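## Task

Remove the wrong cartridge from the sealant gun and load the cartridge with the wide red band. Its front end must sit fully forward in the cup of the gun's front ring, with the nozzle sticking out through that ring. The plunger rod only retracts while its small thumb plate, just behind the handle, is held pushed toward the gun's front. At the end the plunger's disc must touch the rear end of the loaded cartridge, and the trigger works. The loaded gun and the removed cartridge must both rest on the table, not leaning on each other or on anything else. Then say you are done.

## Robot and tools

Robot: two table-mounted arms, left_arm and right_arm, each with a two-finger parallel gripper and a wrist camera. The left arm's base is at about y = +0.374 m and the right arm's at about y = -0.297 m. Both sit near x = 0, z = 0.04, and are yawed very slightly.

Frames: the scene frame has its origin at table-top height, midway between the nominal bases. +x points out over the table, +z points up, and +y points toward the left arm. The names left and right do not match image sides. Each arm reports its gripper pose (end_effector_position in metres, end_effector_quat_wxyz) in that arm's own base frame. Offsets you send use that arm's base axes, and turns pivot about the Hand target's position. Fixed cameras and the table are given in the scene frame. The gripper's fingers point along its +z and close along its y. The reported position is the spot between the pads, about 1 cm back from the tips. Reported poses can be a few cm off, more at long reach.

Row layout (shared by execute_actions and move): 14 numbers, each within [-1, 1]. First left_arm: dx, dy, dz, rx, ry, rz, opening. Then right_arm in the same order. Always send all 14, even if one arm stays still. The six pose numbers are offsets, not poses. They are measured from that arm's Hand target when the action or move begins, and every row counts from that same start. Scale: 1.0 = 0.6 m for dx, dy, dz and 180 degrees for rx, ry, rz, which together form one rotation vector. Sending the same offset again moves the gripper further. The opening is absolute: +1 fully open (0.093 m), -1 closed. A 0 opening is a real command to half open, so resend the current opening to keep a grip. Six zeros asks nothing new of an arm's pose.

execute_actions(actions, cameras): actions is a list of actions. Each action is a table of 1 to 15 rows, one row per 1/30 s step, and the last row is held until step 15. Images come back only for an empty list or when cameras names them ("all", or names such as cam_head_left, cam_head_right, cam_high, cam_low, cam_left_wrist, cam_right_wrist). An unknown name invalidates the call. An empty list also reports the scene number and task.

move(target, speed, blend, opening_speed, grip_force, blocking, cameras): steers each gripper in a straight line toward target. target is one 14-number row or a list of up to 15 rows. Every row counts from the same starting Hand targets, not from the previous row. speed is in m/s, 0.002 to 2.9 (default 0.25), and turns run at up to twice that in rad/s. It may be one number or one per target. blend is a corner radius in m (0 means stop at each target). opening_speed is the rate in scale units per second, 0.2 or more. grip_force is the force per pad in N, 10 to 50. It stays set until changed, and low values close slowly. blocking=false returns after about 0.5 s while the move carries on. Moves last at most 10 s, do not avoid obstacles or the other arm, and can lag or overshoot, more when fast or when the arm is nearly straight. Do not route a path near an arm's own base. The result adds a move: line with the ending (done, off_target, moving, held, fault) and any limits (paced = pose clipped, held = steps withheld).

wait(seconds): 0 to 3600. It lets time pass with no new commands, and a running move continues. stop(): brakes the running move. zoom_image(camera, region): region is [x0, y0, x1, y1] in pixels of that camera's latest image, at most 504 by 504, taken from the newest images only. read_manual(section): licence text only. finished_scene(scene): scene is 1 or 2. It ends the scene for good, so call it only once the goal holds without the robot.

Result lines: Hand target is the last commanded pose after clipping, and the next offsets count from it. The gripper often stops short of it, so check the pose and send the remaining distance. Orientation commands are clipped to within 40 degrees of the measured orientation each step. Small moves may go sideways or not happen at all, so recheck tilt after each move. grip_measured is the finger motor's position on the opening scale. The pads meet near -0.94, and each mm of object width adds about 0.0208. A firm hold on a rigid part needs a command about 0.41 below the reading for its width. To release, command well above that reading. Joint positions end with the finger opening in metres. Joint torques follow the joint order and are noisy and offset. A Joint velocities line reading within noise means the arm is still. Tool commands shows each arm's current opening command.

Cameras: head pair, cam_high and cam_low are fixed, with calibration given. Wrist camera poses follow the arm and can lag while it moves.

Avoid: dropping parts, releasing parts while they move, fast hits, hard pushes on fixed or heavy things, and anything leaving the table, which fails the task. Do not let the arms, grippers or wrist cameras bump or press each other, and do not close one gripper on the other's fingers. Avoid straining the camera cables. A blocked arm keeps pushing until you command it back. Holding loads, stretching out or pushing into unreachable poses heats motors: 75 °C gives MOTOR HOT, and 90 °C folds that arm away for the rest of the scene. Time spent thinking passes in the scene, and loose objects may occasionally be nudged.

Each tool is called as name([rows], argument=value, ...), one row to a line, values as JSON.

## Session

execute_actions(actions=[])

Scene clock: 0.00 s.
left_arm: end_effector_position=(+0.3840, +0.0284, +0.0749) grip_measured=+1.000 end_effector_quat_wxyz=(+0.549, -0.077, +0.831, +0.043) | right_arm: end_effector_position=(+0.4008, -0.0093, +0.0964) grip_measured=+1.000 end_effector_quat_wxyz=(+0.581, +0.015, +0.812, -0.058)
Joint positions: left_arm=[0.009 1.569 0.365 0.795 -0.148 -0.079 0.093] | right_arm=[0.04 1.585 0.404 0.853 0.15 -0.03 0.093]
Joint velocities: within noise
Joint torques (N m): no reading
Heat: left arm: 31 °C; right arm: 30 °C.
Hand target: left_arm +0.3869, +0.0284, +0.0806; +0.557, -0.078, +0.826, +0.042 | right_arm +0.4034, -0.0092, +0.1025; +0.589, +0.016, +0.806, -0.058
Tool commands: left_gripper/opening=+1.0 right_gripper/opening=+1.0

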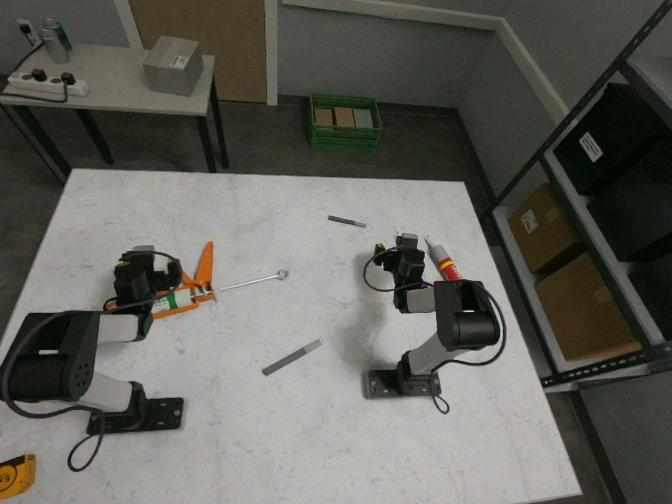

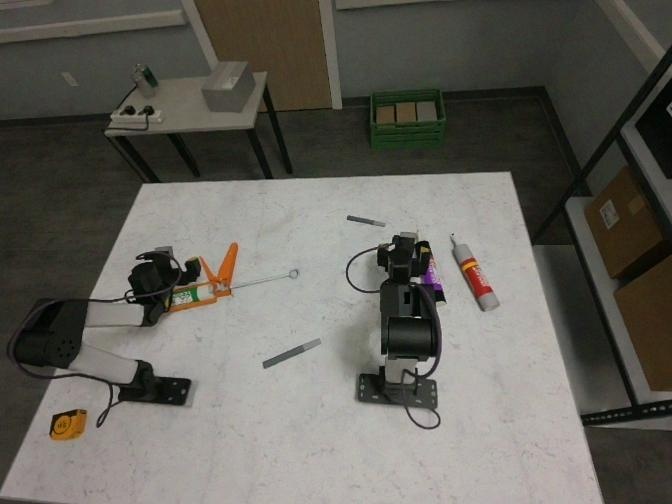

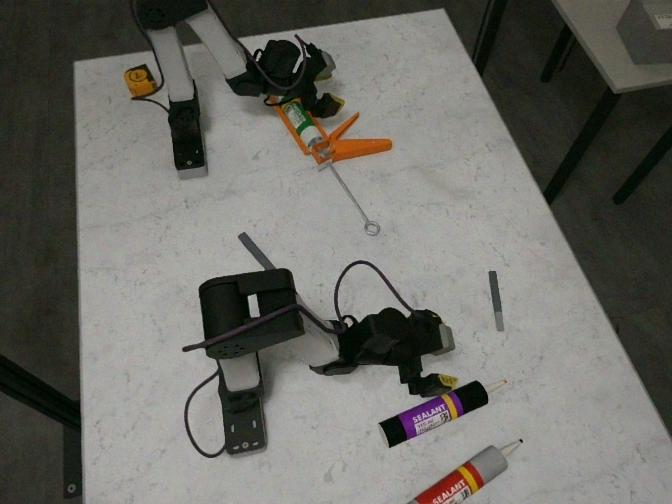

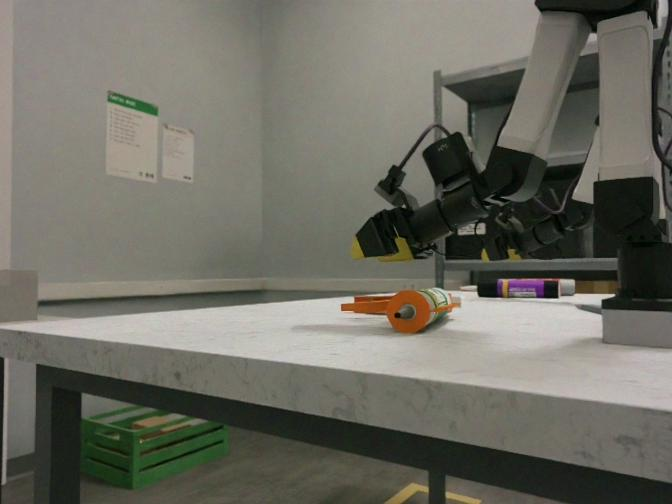

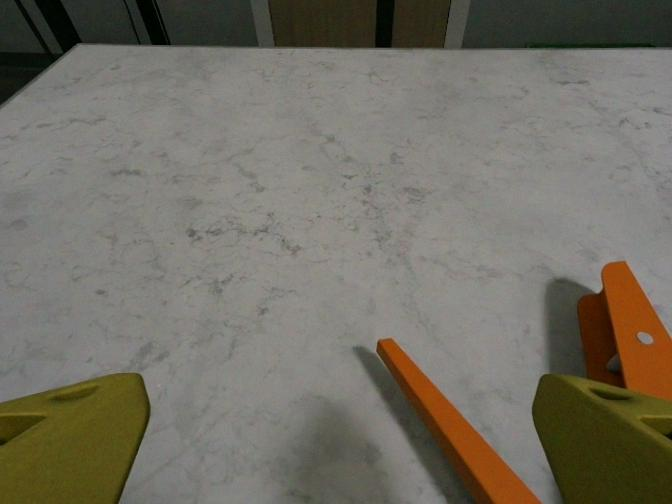

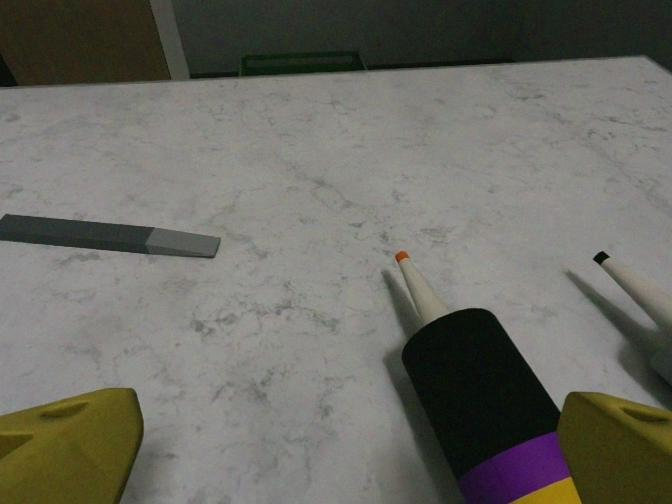

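move(target=[0, 0, 0.3, 0, 0, 0, 1, 0, 0, 0.3, 0, 0, 0, 1], cameras=["all"])

zoom_image(camera="cam_head_left", region=[80, 220, 320, 400])

zoom_image(camera="cam_head_right", region=[120, 220, 320, 370])

zoom_image(camera="cam_high", region=[220, 60, 420, 260])

zoom_image(camera="cam_head_right", region=[340, 200, 540, 350])

Scene clock: 11.53 s.
left_arm: end_effector_position=(+0.3822, +0.0283, +0.2480) grip_measured=+1.000 end_effector_quat_wxyz=(+0.546, -0.077, +0.833, +0.043) | right_arm: end_effector_position=(+0.3993, -0.0093, +0.2692) grip_measured=+1.000 end_effector_quat_wxyz=(+0.580, +0.014, +0.812, -0.059)
Joint positions: left_arm=[0.009 1.142 0.869 -0.142 -0.148 -0.079 0.093] | right_arm=[0.04 1.178 0.896 -0.047 0.15 -0.033 0.093]
Joint torques (N m): left_arm=[-0.14 -3.59 11.04 2.04 0.06 0.07] | right_arm=[0.16 -4.12 10.26 2.68 0.09 0.13]
Heat: left arm: 32 °C; right arm: 32 °C.
Hand target: left_arm +0.3869, +0.0284, +0.2607; +0.557, -0.078, +0.826, +0.042 | right_arm +0.4035, -0.0092, +0.2826; +0.589, +0.016, +0.806, -0.058
Off the commanded pose: left_arm 0.013 m, 1 deg | right_arm 0.014 m, 1 deg.
move: off_target (left_arm, right_arm)
cam_left_wrist: T_world_to_cam=[[0.1821, -0.98326, 0.00577, -0.04176], [-0.74136, -0.14115, -0.65609, 0.48714], [0.64593, 0.11519, -0.75466, 0.02375]] pos_world=[0.35341, 0.02497, 0.33778]
cam_right_wrist: T_world_to_cam=[[-0.1145, -0.98982, 0.08453, 0.0132], [-0.72587, 0.02527, -0.68737, 0.50918], [0.67824, -0.14006, -0.72137, 0.0071]] pos_world=[0.36629, 0.0012, 0.35401]

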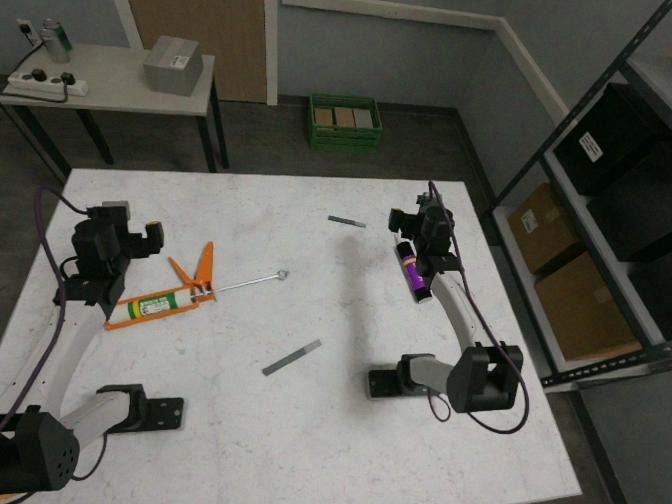

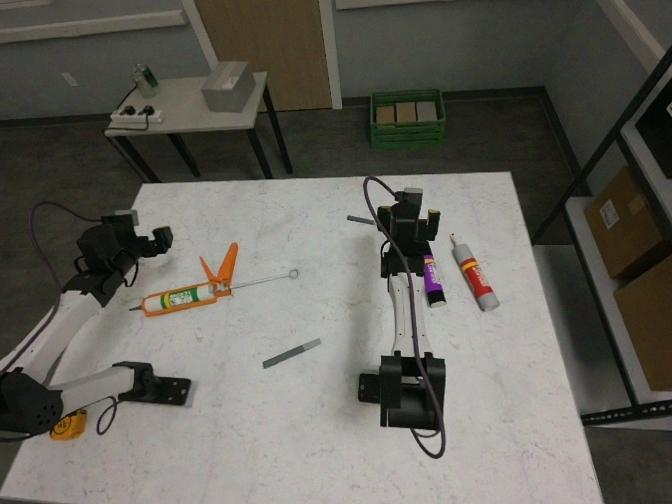

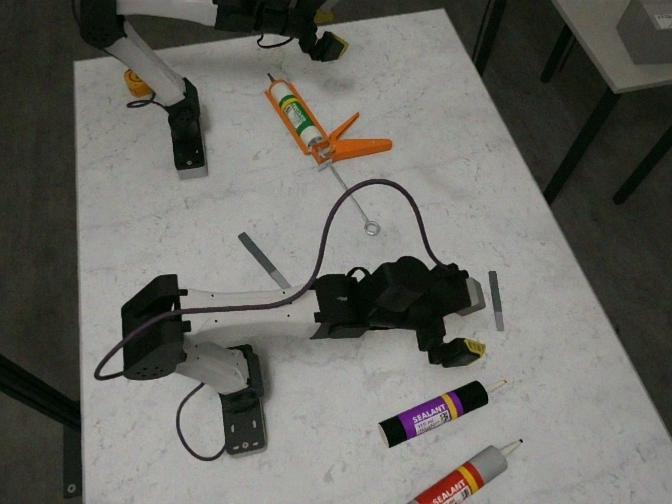

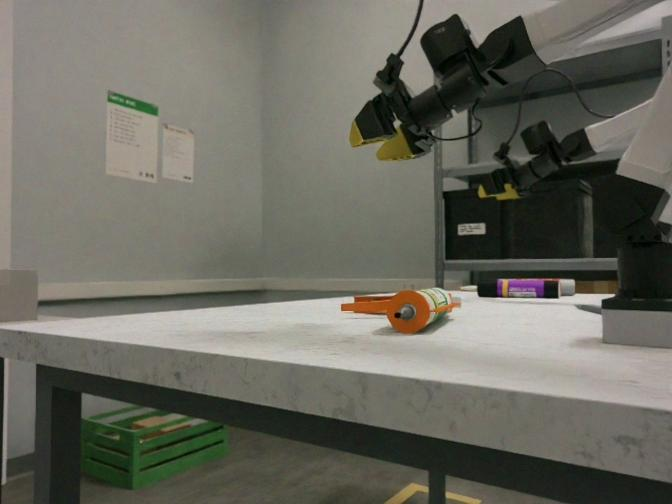

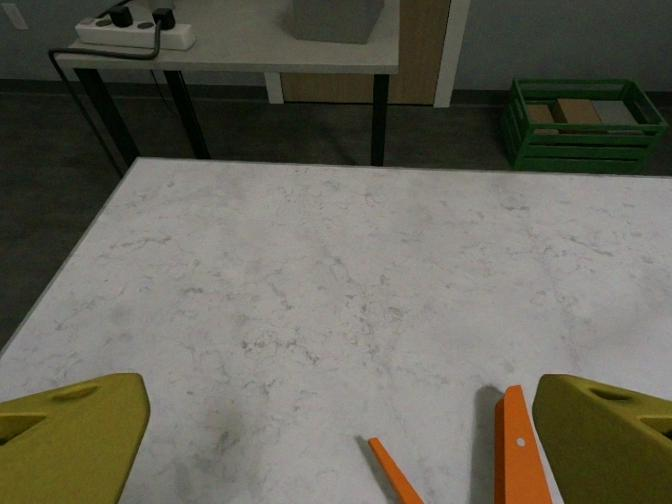

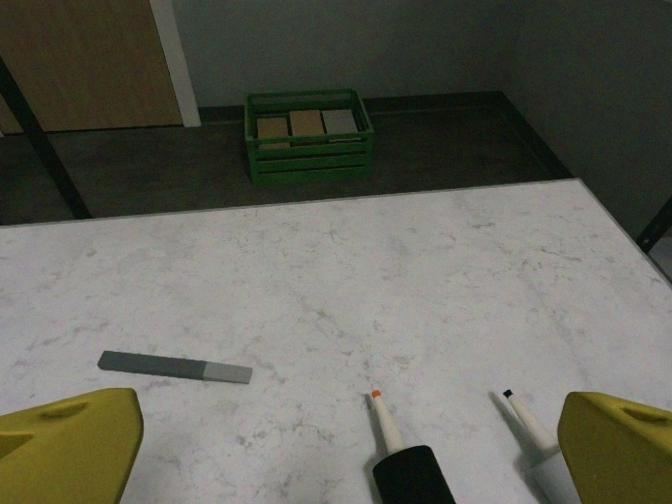

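Scaled by 2.100 from the camera's image (finer frame: 960x720).

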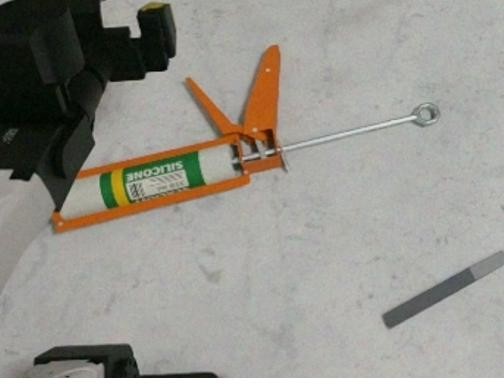

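Scaled by 2.520 from the camera's image (finer frame: 960x720).

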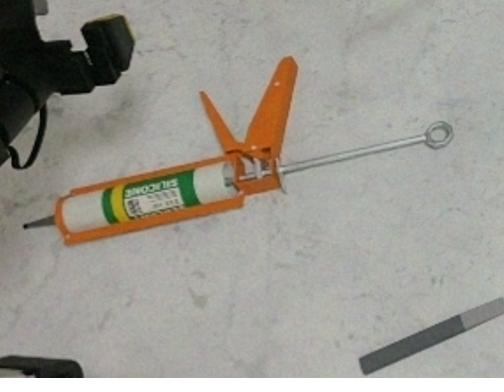

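Scaled by 2.520 from the camera's image (finer frame: 960x720).

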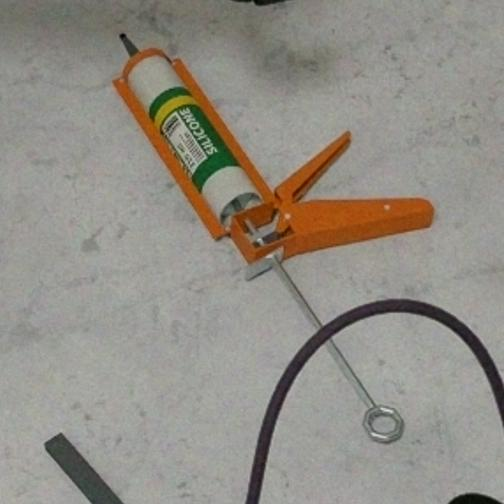

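Scaled by 2.520 from the camera's image (finer frame: 960x720).

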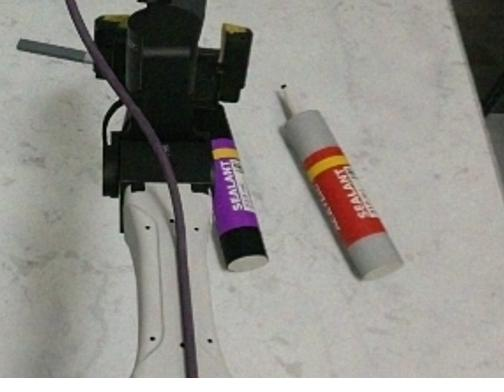

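move(target=[-0.083, -0.333, 0, -0.079, 0.369, 0.023, 1, -0.071, 0.5, -0.083, -0.341, 0.311, 0.511, 0], speed=0.35, cameras=["all"])

zoom_image(camera="cam_head_left", region=[80, 220, 320, 400])

zoom_image(camera="cam_low", region=[320, 240, 500, 360])

Scene clock: 88.80 s.
left_arm: end_effector_position=(+0.3356, -0.1663, +0.2576) grip_measured=+1.000 end_effector_quat_wxyz=(+0.114, -0.129, +0.983, -0.068) | right_arm: end_effector_position=(+0.3608, +0.2887, +0.2318) grip_measured=+0.002 end_effector_quat_wxyz=(-0.160, +0.785, -0.597, +0.036)
Joint positions: left_arm=[-0.468 1.843 2.115 -1.577 -0.017 -0.727 0.093] | right_arm=[0.671 2.16 2.454 -1.536 -0.01 -1.169 0.045]
Joint torques (N m): left_arm=[-0.57 -8.61 8.62 0.79 0.18 -0.03] | right_arm=[0.65 -10.84 7.9 1.04 0.07 0.02]
Heat: left arm: 39 °C; right arm: 41 °C.
Hand target: left_arm +0.3371, -0.1715, +0.2605; +0.000, -0.135, +0.991, +0.000 | right_arm +0.3608, +0.2909, +0.2328; +0.000, +0.801, -0.599, +0.000
Off the commanded pose: left_arm 0.006 m, 15 deg | right_arm 0.002 m, 19 deg.
joint sent to its limit (left arm) — joint 4 (wrist pitch), lower limit. The joint targets are off in orientation, not in position.
joint sent to its limit (right arm) — joint 4 (wrist pitch), lower limit. The joint targets are off in orientation, not in position.
move: off_target (left_arm, right_arm)
cam_left_wrist: T_world_to_cam=[[0.2375, -0.95927, 0.15294, -0.27725], [-0.95313, -0.19975, 0.22726, 0.26521], [-0.18746, -0.19975, -0.96175, 0.36417]] pos_world=[0.3869, -0.14024, 0.33237]
cam_right_wrist: T_world_to_cam=[[0.92096, 0.22934, 0.31501, -0.47215], [0.12501, -0.93962, 0.31858, 0.1863], [0.36905, -0.25402, -0.89402, 0.23249]] pos_world=[0.32575, 0.34239, 0.29723]

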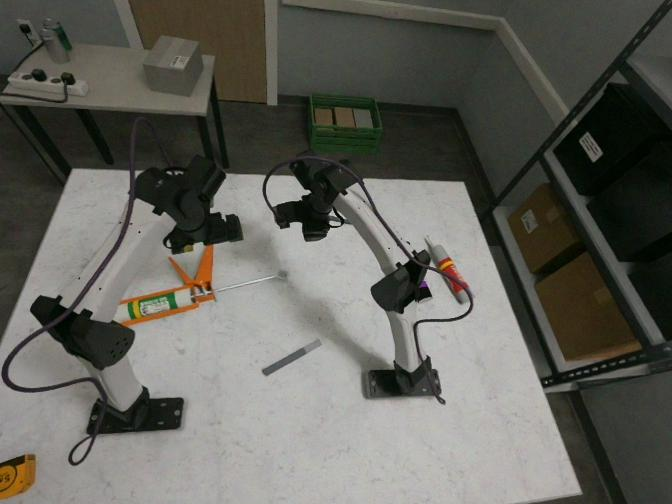

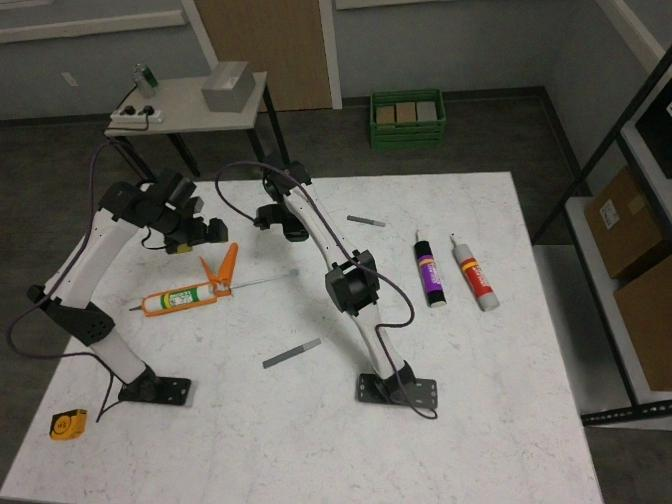

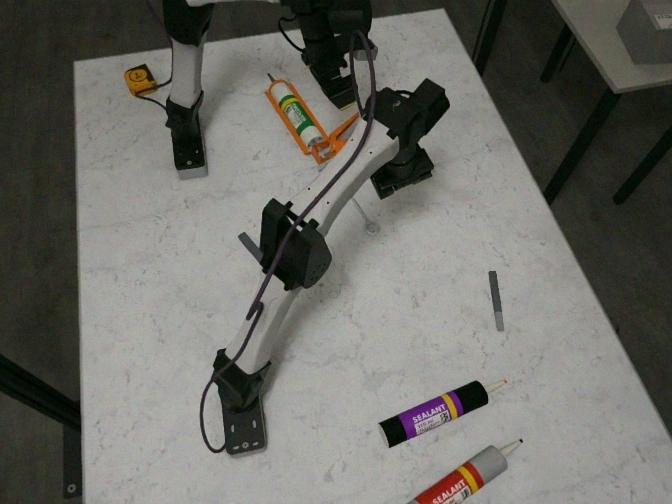

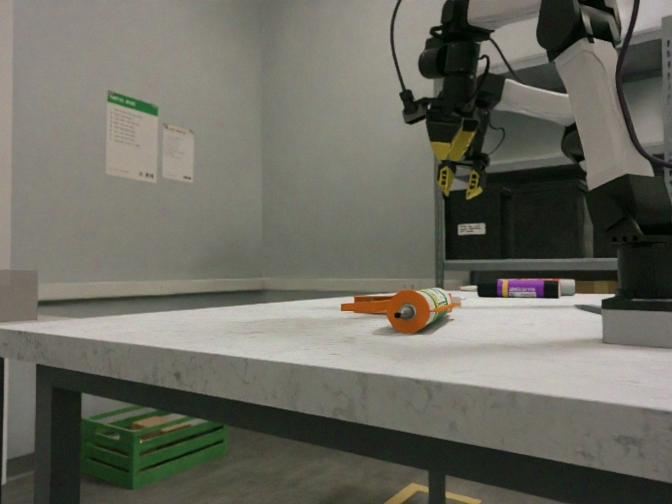

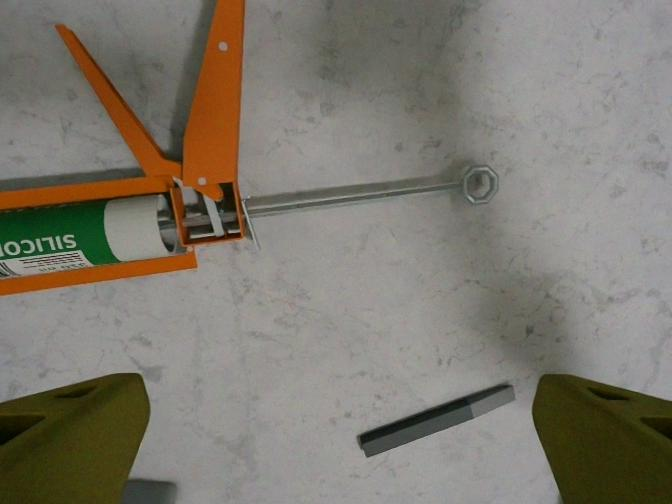

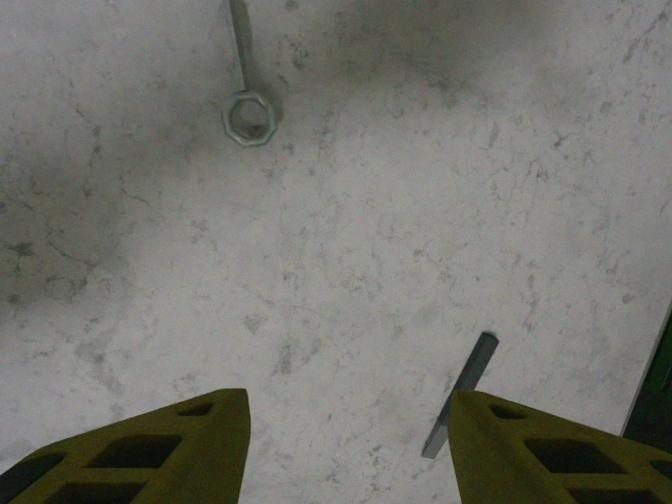

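Scaled by 2.100 from the camera's image (finer frame: 960x720).

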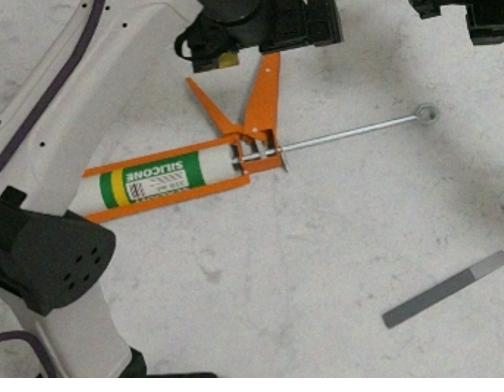

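Scaled by 2.800 from the camera's image (finer frame: 960x720).

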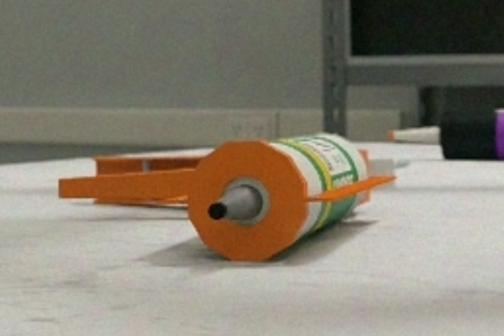

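move(target=[-0.005, 0.0075, -0.32, 0, 0, 0.016, -1, 0.009, 0.07, -0.288, 0, 0, 0.022, 0.2], cameras=["cam_left_wrist","cam_right_wrist","cam_low"])

Scene clock: 118.57 s.
left_arm: end_effector_position=(+0.3331, -0.1662, +0.0733) grip_measured=-0.985 end_effector_quat_wxyz=(+0.005, -0.152, +0.988, +0.003) | right_arm: end_effector_position=(+0.3675, +0.3311, +0.0620) grip_measured=+0.198 end_effector_quat_wxyz=(-0.006, +0.817, -0.576, -0.001)
Joint positions: left_arm=[-0.468 1.97 1.566 -1.163 -0.011 -0.773 0] | right_arm=[0.732 2.592 2.563 -1.53 -0.005 -1.181 0.055]
Joint torques (N m): left_arm=[0.28 -10.48 6.16 0.42 0.19 -0.04] | right_arm=[0.65 -13.44 8.01 0.19 0.05 0.02]
Heat: left arm: 38 °C; right arm: 39 °C.
Hand target: left_arm +0.3341, -0.1669, +0.0686; +0.000, -0.159, +0.987, +0.000 | right_arm +0.3662, +0.3329, +0.0599; +0.000, +0.821, -0.571, +0.000
Off the commanded pose: left_arm 0.005 m, 1 deg | right_arm 0.003 m, 1 deg.
move: done
cam_left_wrist: T_world_to_cam=[[0.29673, -0.95485, -0.01447, -0.25512], [-0.86463, -0.27506, 0.42042, 0.24863], [-0.40542, -0.11224, -0.90722, 0.26961]] pos_world=[0.39998, -0.14495, 0.13638]
cam_right_wrist: T_world_to_cam=[[0.94244, 0.33279, 0.03267, -0.45912], [0.28186, -0.84314, 0.4579, 0.18119], [0.17993, -0.42234, -0.8884, 0.21386]] pos_world=[0.34314, 0.39588, 0.12202]
Images, in order (width x height): cam_low 672x504, cam_left_wrist 672x504, cam_right_wrist 672x504.

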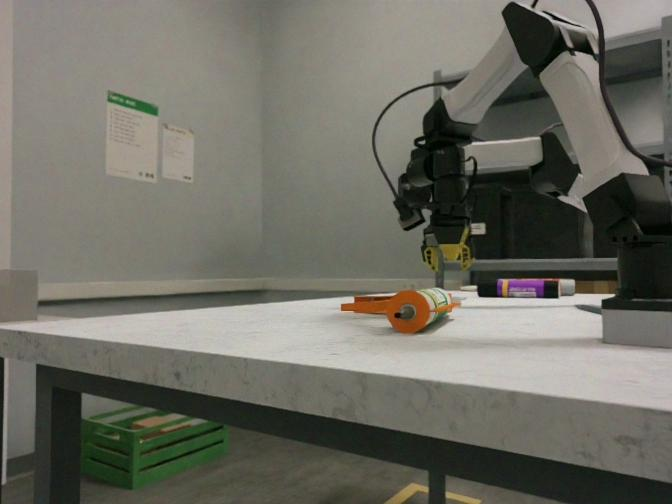

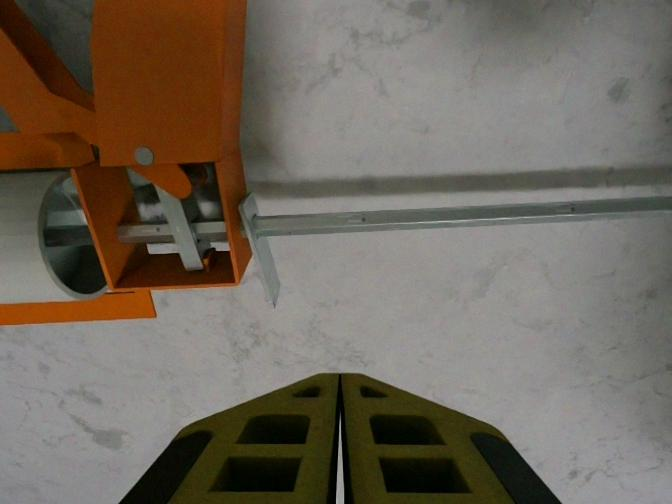

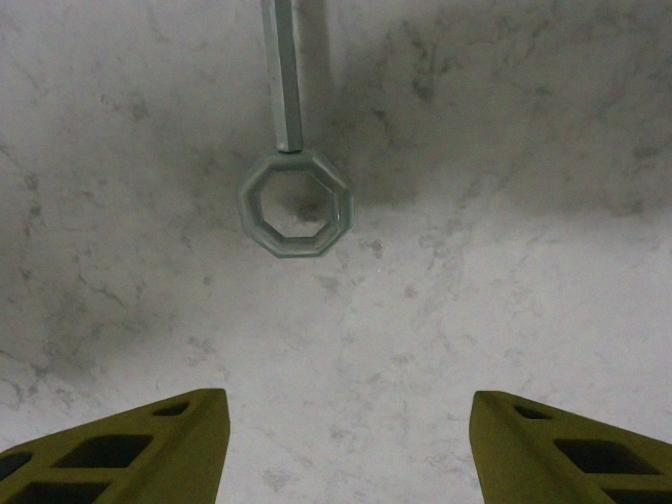

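move(target=[0, 0, -0.14, 0, 0, 0, -1, -0.032, 0.018, -0.08, 0, 0, 0, 0.2], cameras=["cam_left_wrist","cam_right_wrist"])

Scene clock: 148.13 s.
left_arm: end_effector_position=(+0.3322, -0.1662, -0.0088) grip_measured=-0.985 end_effector_quat_wxyz=(+0.001, -0.152, +0.988, +0.005) | right_arm: end_effector_position=(+0.3446, +0.3377, -0.0018) grip_measured=+0.198 end_effector_quat_wxyz=(+0.022, +0.821, -0.570, -0.005)
Joint positions: left_arm=[-0.468 2.07 1.371 -0.876 -0.008 -0.773 0] | right_arm=[0.775 2.569 2.265 -1.312 -0.002 -1.154 0.055]
Joint torques (N m): left_arm=[0.27 -10.55 5.35 0.56 0.16 -0.03] | right_arm=[0.64 -18.89 4.29 0.52 0.02 0.18]
Heat: left arm: 37 °C; right arm: 41 °C.
Hand target: left_arm +0.3341, -0.1669, -0.0155; +0.000, -0.159, +0.987, +0.000 | right_arm +0.3470, +0.3437, +0.0120; +0.000, +0.821, -0.571, +0.000
Off the commanded pose: left_arm 0.007 m, 1 deg | right_arm 0.015 m, 3 deg.
move: off_target (right_arm)
cam_left_wrist: T_world_to_cam=[[0.29733, -0.9546, -0.01815, -0.25617], [-0.86086, -0.27626, 0.42731, 0.28087], [-0.41292, -0.11143, -0.90392, 0.19741]] pos_world=[0.39948, -0.14495, 0.05378]
cam_right_wrist: T_world_to_cam=[[0.93722, 0.34819, -0.01925, -0.44112], [0.31396, -0.81848, 0.48117, 0.20316], [0.15178, -0.45701, -0.87642, 0.18547]] pos_world=[0.32149, 0.40464, 0.0563]

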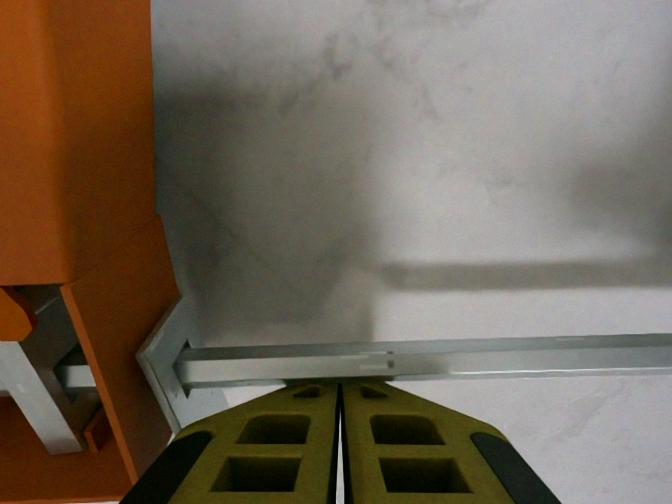

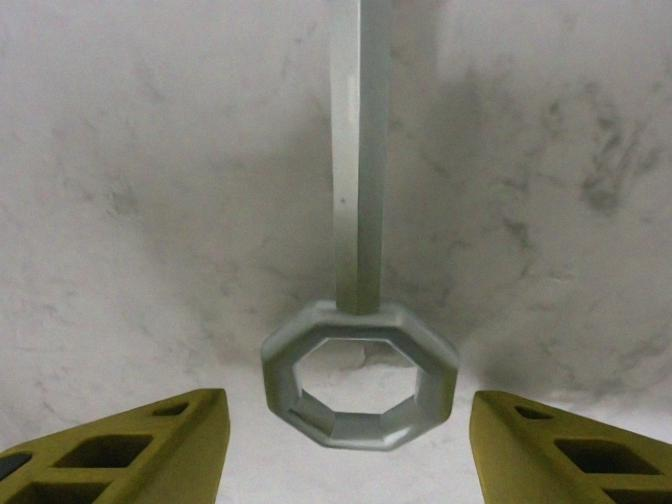

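move(target=[-0.007, -0.002, 0, 0, 0, 0, -1, 0, 0.012, -0.022, 0, 0, 0, 0.2], cameras=["cam_left_wrist","cam_right_wrist"])

Scene clock: 158.93 s.
left_arm: end_effector_position=(+0.3306, -0.1655, -0.0120) grip_measured=-0.985 end_effector_quat_wxyz=(+0.000, -0.156, +0.988, +0.004) | right_arm: end_effector_position=(+0.3453, +0.3439, -0.0021) grip_measured=+0.198 end_effector_quat_wxyz=(+0.013, +0.821, -0.570, -0.003)
Joint positions: left_arm=[-0.468 2.07 1.357 -0.863 -0.007 -0.781 0] | right_arm=[0.783 2.569 2.264 -1.292 -0.002 -1.145 0.055]
Joint torques (N m): left_arm=[-0.46 -11.55 5.09 0.49 0.15 -0.03] | right_arm=[0.83 -15.53 5.49 0.57 0.02 0.17]
Heat: left arm: 39 °C; right arm: 46 °C.
Hand target: left_arm +0.3299, -0.1681, -0.0155; +0.000, -0.160, +0.987, +0.000 | right_arm +0.3470, +0.3508, -0.0013; +0.000, +0.821, -0.571, +0.000
Off the commanded pose: left_arm 0.004 m, 1 deg | right_arm 0.007 m, 2 deg.
move: done
cam_left_wrist: T_world_to_cam=[[0.3046, -0.95231, -0.01807, -0.25715], [-0.85837, -0.28267, 0.42814, 0.27919], [-0.41283, -0.1149, -0.90353, 0.19331]] pos_world=[0.39777, -0.14375, 0.05048]
cam_right_wrist: T_world_to_cam=[[0.9378, 0.34718, -0.00111, -0.44369], [0.30613, -0.82539, 0.47436, 0.21313], [0.16378, -0.44519, -0.88033, 0.17971]] pos_world=[0.32142, 0.40996, 0.05661]

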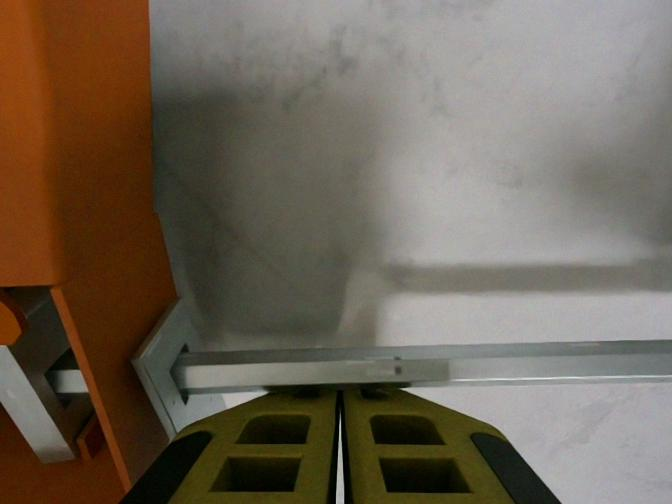

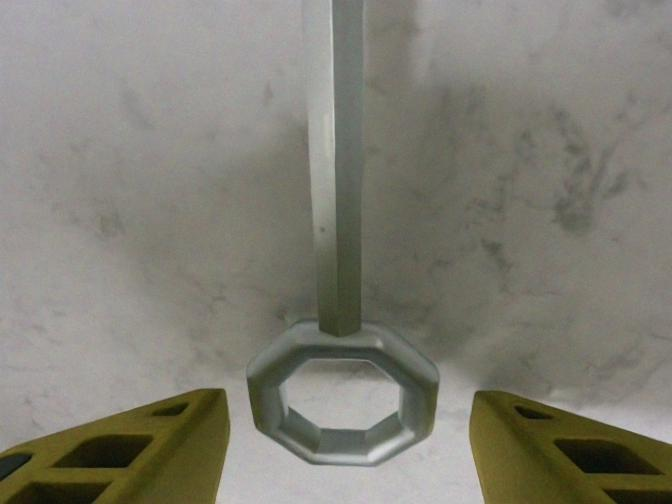

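move([
  [0, 0, 0, 0, 0, 0, -1, -0.004, -0.002, -0.018, 0, 0, 0, 0.2],
  [0, 0, 0, 0, 0, 0, -1, -0.004, -0.002, -0.018, 0, 0, 0, -0.8],
], cameras=["cam_right_wrist"])

Scene clock: 168.27 s.
left_arm: end_effector_position=(+0.3315, -0.1661, -0.0120) grip_measured=-0.985 end_effector_quat_wxyz=(+0.002, -0.156, +0.988, +0.003) | right_arm: end_effector_position=(+0.3454, +0.3446, -0.0120) grip_measured=-0.387 end_effector_quat_wxyz=(+0.010, +0.821, -0.571, -0.002)
Joint positions: left_arm=[-0.468 2.07 1.357 -0.858 -0.007 -0.781 0] | right_arm=[0.784 2.569 2.225 -1.247 -0.001 -1.142 0.027]
Joint torques (N m): left_arm=[-0.46 -11.54 5.08 0.45 0.15 -0.03] | right_arm=[0.85 -16.29 3.9 0.67 0.01 0.2]
Heat: left arm: 41 °C; right arm: 47 °C.
Hand target: left_arm +0.3298, -0.1681, -0.0155; +0.000, -0.160, +0.987, +0.000 | right_arm +0.3447, +0.3496, -0.0120; +0.000, +0.821, -0.571, +0.000
Off the commanded pose: left_arm 0.004 m, 1 deg | right_arm 0.005 m, 1 deg.
move: done
cam_right_wrist: T_world_to_cam=[[0.9383, 0.34578, 0.0048, -0.44378], [0.30256, -0.8276, 0.47279, 0.2204], [0.16746, -0.44217, -0.88116, 0.16896]] pos_world=[0.32142, 0.41056, 0.04681]

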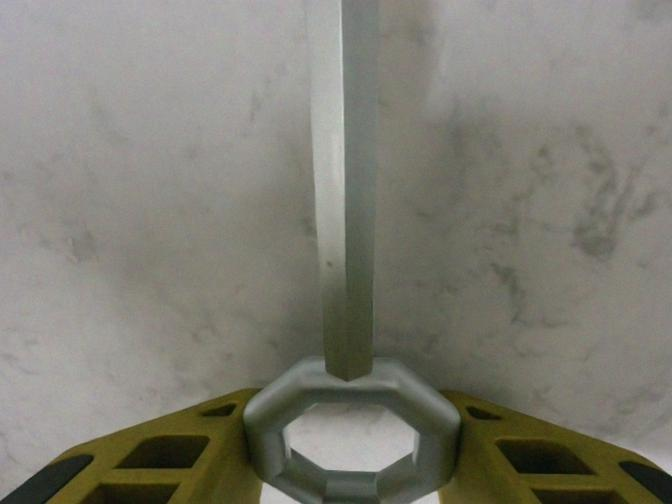

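move([
  [-0.0148, 0.0443, 0, 0, 0, 0, -1, 0, 0, 0, 0, 0, 0, -0.8],
  [-0.0148, 0.0443, 0, 0, 0, 0, -1, 0.0293, -0.078, 0, 0, 0, 0, -0.8],
], speed=0.06, cameras=["cam_left_wrist","cam_right_wrist","cam_high"])

zoom_image(camera="cam_high", region=[220, 60, 420, 260])

Scene clock: 184.00 s.
left_arm: end_effector_position=(+0.3298, -0.1639, -0.0136) grip_measured=-0.986 end_effector_quat_wxyz=(+0.009, -0.155, +0.987, -0.033) | right_arm: end_effector_position=(+0.3467, +0.3414, -0.0122) grip_measured=-0.372 end_effector_quat_wxyz=(-0.029, +0.822, -0.568, -0.034)
Joint positions: left_arm=[-0.441 2.023 1.275 -0.771 0.044 -0.755 0] | right_arm=[0.751 2.48 2.056 -1.105 -0.078 -1.18 0.027]
Joint torques (N m): left_arm=[2.09 -12.66 3.69 0.01 -0.32 0.27] | right_arm=[-3.73 -16.51 3.36 0.09 0.69 -0.41]
Heat: left arm: 43 °C; right arm: 49 °C.
Hand target: left_arm +0.3210, -0.1416, -0.0154; +0.000, -0.159, +0.987, +0.000 | right_arm +0.3621, +0.3029, -0.0121; +0.000, +0.821, -0.571, +0.000
Off the commanded pose: left_arm 0.024 m, 4 deg | right_arm 0.042 m, 5 deg.
move: off_target (left_arm, right_arm)
cam_left_wrist: T_world_to_cam=[[0.30289, -0.95128, 0.05766, -0.25365], [-0.87098, -0.25174, 0.42192, 0.2888], [-0.38685, -0.17802, -0.9048, 0.1727]] pos_world=[0.39517, -0.13785, 0.04903]
cam_right_wrist: T_world_to_cam=[[0.93654, 0.34909, 0.03208, -0.44403], [0.31051, -0.86853, 0.38632, 0.22755], [0.16272, -0.35184, -0.92181, 0.13754]] pos_world=[0.32281, 0.40103, 0.05313]
Images, in order (width x height): cam_high 672x504, cam_left_wrist 672x504, cam_right_wrist 672x504.

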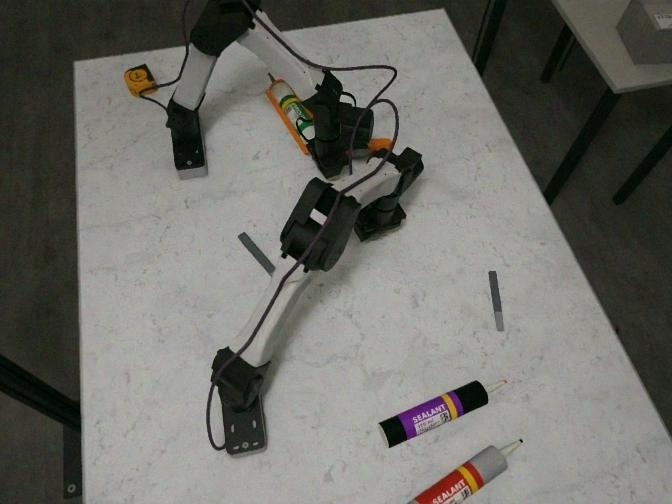

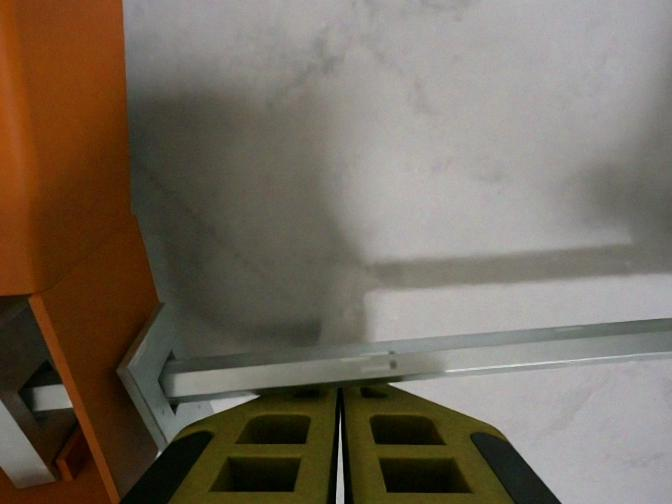

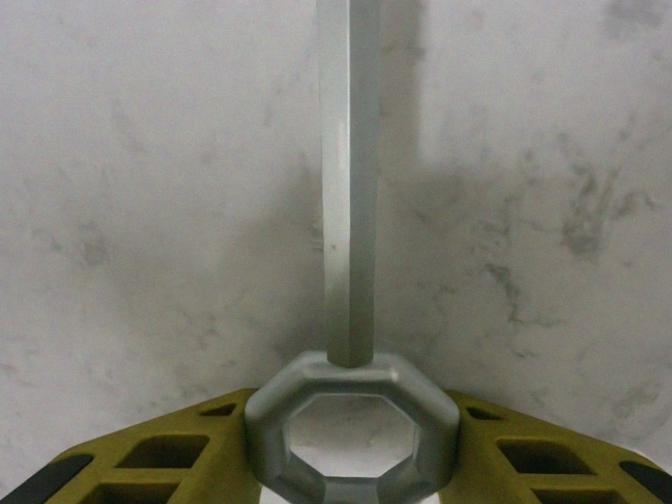

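Scaled by 2.520 from the camera's image (finer frame: 960x720).

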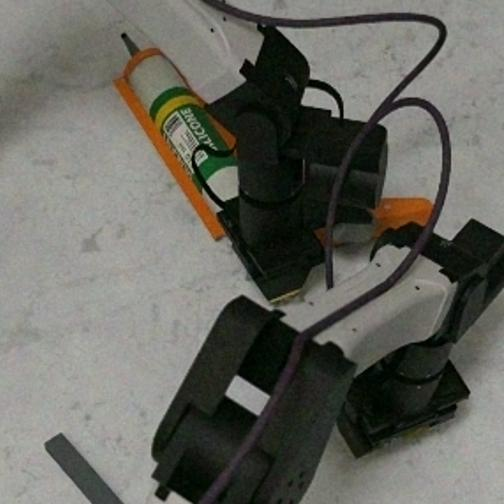

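move([
  [-0.0033, -0.054, 0.017, 0, 0, 0, -1, -0.0257, 0.0675, 0, 0, 0, 0, -0.8],
  [-0.018, -0.0095, 0.017, 0, 0, 0, -1, -0.0257, 0.0675, 0, 0, 0, 0, -0.8],
], speed=0.08, cameras=["cam_left_wrist"])

Scene clock: 206.30 s.
left_arm: end_effector_position=(+0.3116, -0.1635, -0.0091) grip_measured=-0.986 end_effector_quat_wxyz=(-0.004, -0.154, +0.988, -0.018) | right_arm: end_effector_position=(+0.3440, +0.3428, -0.0115) grip_measured=-0.372 end_effector_quat_wxyz=(-0.005, +0.819, -0.573, -0.008)
Joint positions: left_arm=[-0.467 1.99 1.247 -0.814 0.033 -0.776 0] | right_arm=[0.778 2.519 2.134 -1.179 -0.017 -1.143 0.027]
Joint torques (N m): left_arm=[1.99 -13.29 4.36 0.12 -0.23 0.19] | right_arm=[0.39 -13.27 8.14 0.19 0.16 0.06]
Heat: left arm: 43 °C; right arm: 52 °C.
Hand target: left_arm +0.3103, -0.1472, -0.0053; +0.000, -0.160, +0.987, +0.000 | right_arm +0.3468, +0.3433, -0.0121; +0.000, +0.821, -0.571, +0.000
Off the commanded pose: left_arm 0.017 m, 2 deg | right_arm 0.003 m, 1 deg.
move: off_target (left_arm)
cam_left_wrist: T_world_to_cam=[[0.30042, -0.95349, 0.02441, -0.2479], [-0.85898, -0.25934, 0.44148, 0.26635], [-0.41462, -0.1536, -0.89694, 0.18261]] pos_world=[0.37898, -0.13925, 0.05225]

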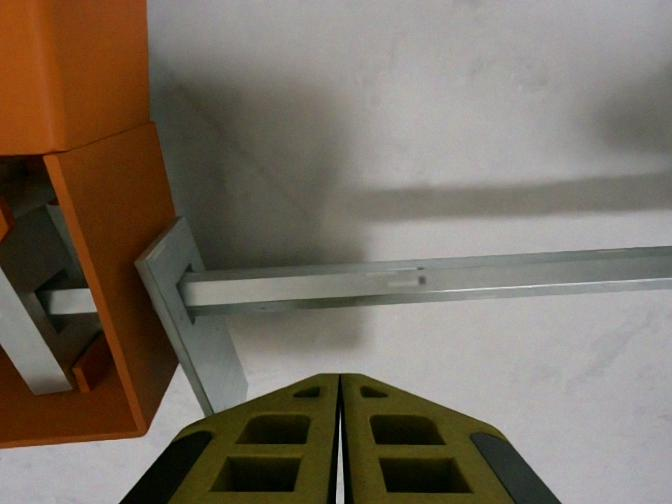

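move(target=[-0.021, 0.063, 0, 0, 0, 0, -1, 0, 0, 0, 0, 0, 0, -0.8], speed=0.08, cameras=["cam_left_wrist", "cam_high"])

Scene clock: 214.27 s.
left_arm: end_effector_position=(+0.3093, -0.1433, -0.0014) grip_measured=-0.986 end_effector_quat_wxyz=(+0.011, -0.145, +0.988, -0.055) | right_arm: end_effector_position=(+0.3399, +0.3510, -0.0114) grip_measured=-0.372 end_effector_quat_wxyz=(-0.011, +0.818, -0.575, -0.015)
Joint positions: left_arm=[-0.393 1.891 1.135 -0.74 0.082 -0.688 0] | right_arm=[0.79 2.522 2.139 -1.171 -0.034 -1.125 0.027]
Joint torques (N m): left_arm=[3.17 -11.17 3.59 -0.16 -0.67 0.22] | right_arm=[-0.53 -13.65 7.66 0.15 0.3 -0.12]
Heat: left arm: 44 °C; right arm: 51 °C.
Hand target: left_arm +0.2976, -0.1094, -0.0053; +0.000, -0.159, +0.987, +0.000 | right_arm +0.3468, +0.3434, -0.0121; +0.000, +0.821, -0.571, +0.000
Off the commanded pose: left_arm 0.036 m, 7 deg | right_arm 0.010 m, 2 deg.
move: off_target (left_arm)
cam_left_wrist: T_world_to_cam=[[0.28205, -0.954, 0.10165, -0.22233], [-0.88075, -0.21546, 0.42174, 0.27918], [-0.38044, -0.20848, -0.901, 0.17319]] pos_world=[0.37448, -0.11584, 0.06091]
Images, in order (width x height): cam_high 672x504, cam_left_wrist 672x504.

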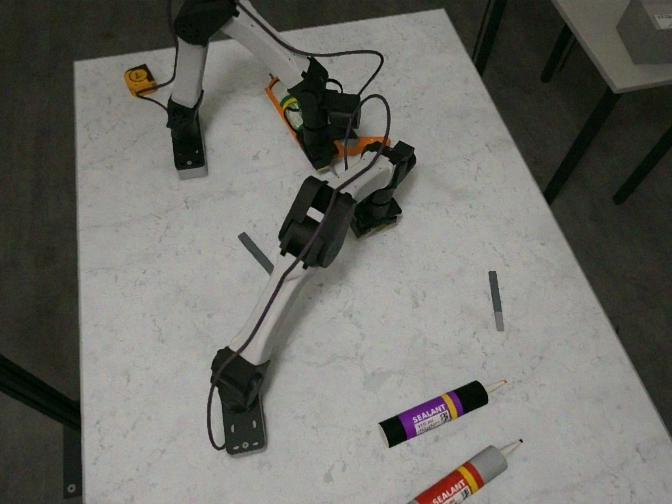

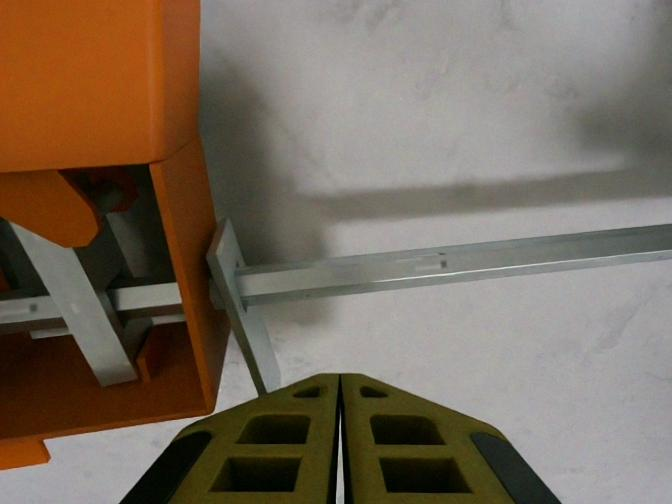

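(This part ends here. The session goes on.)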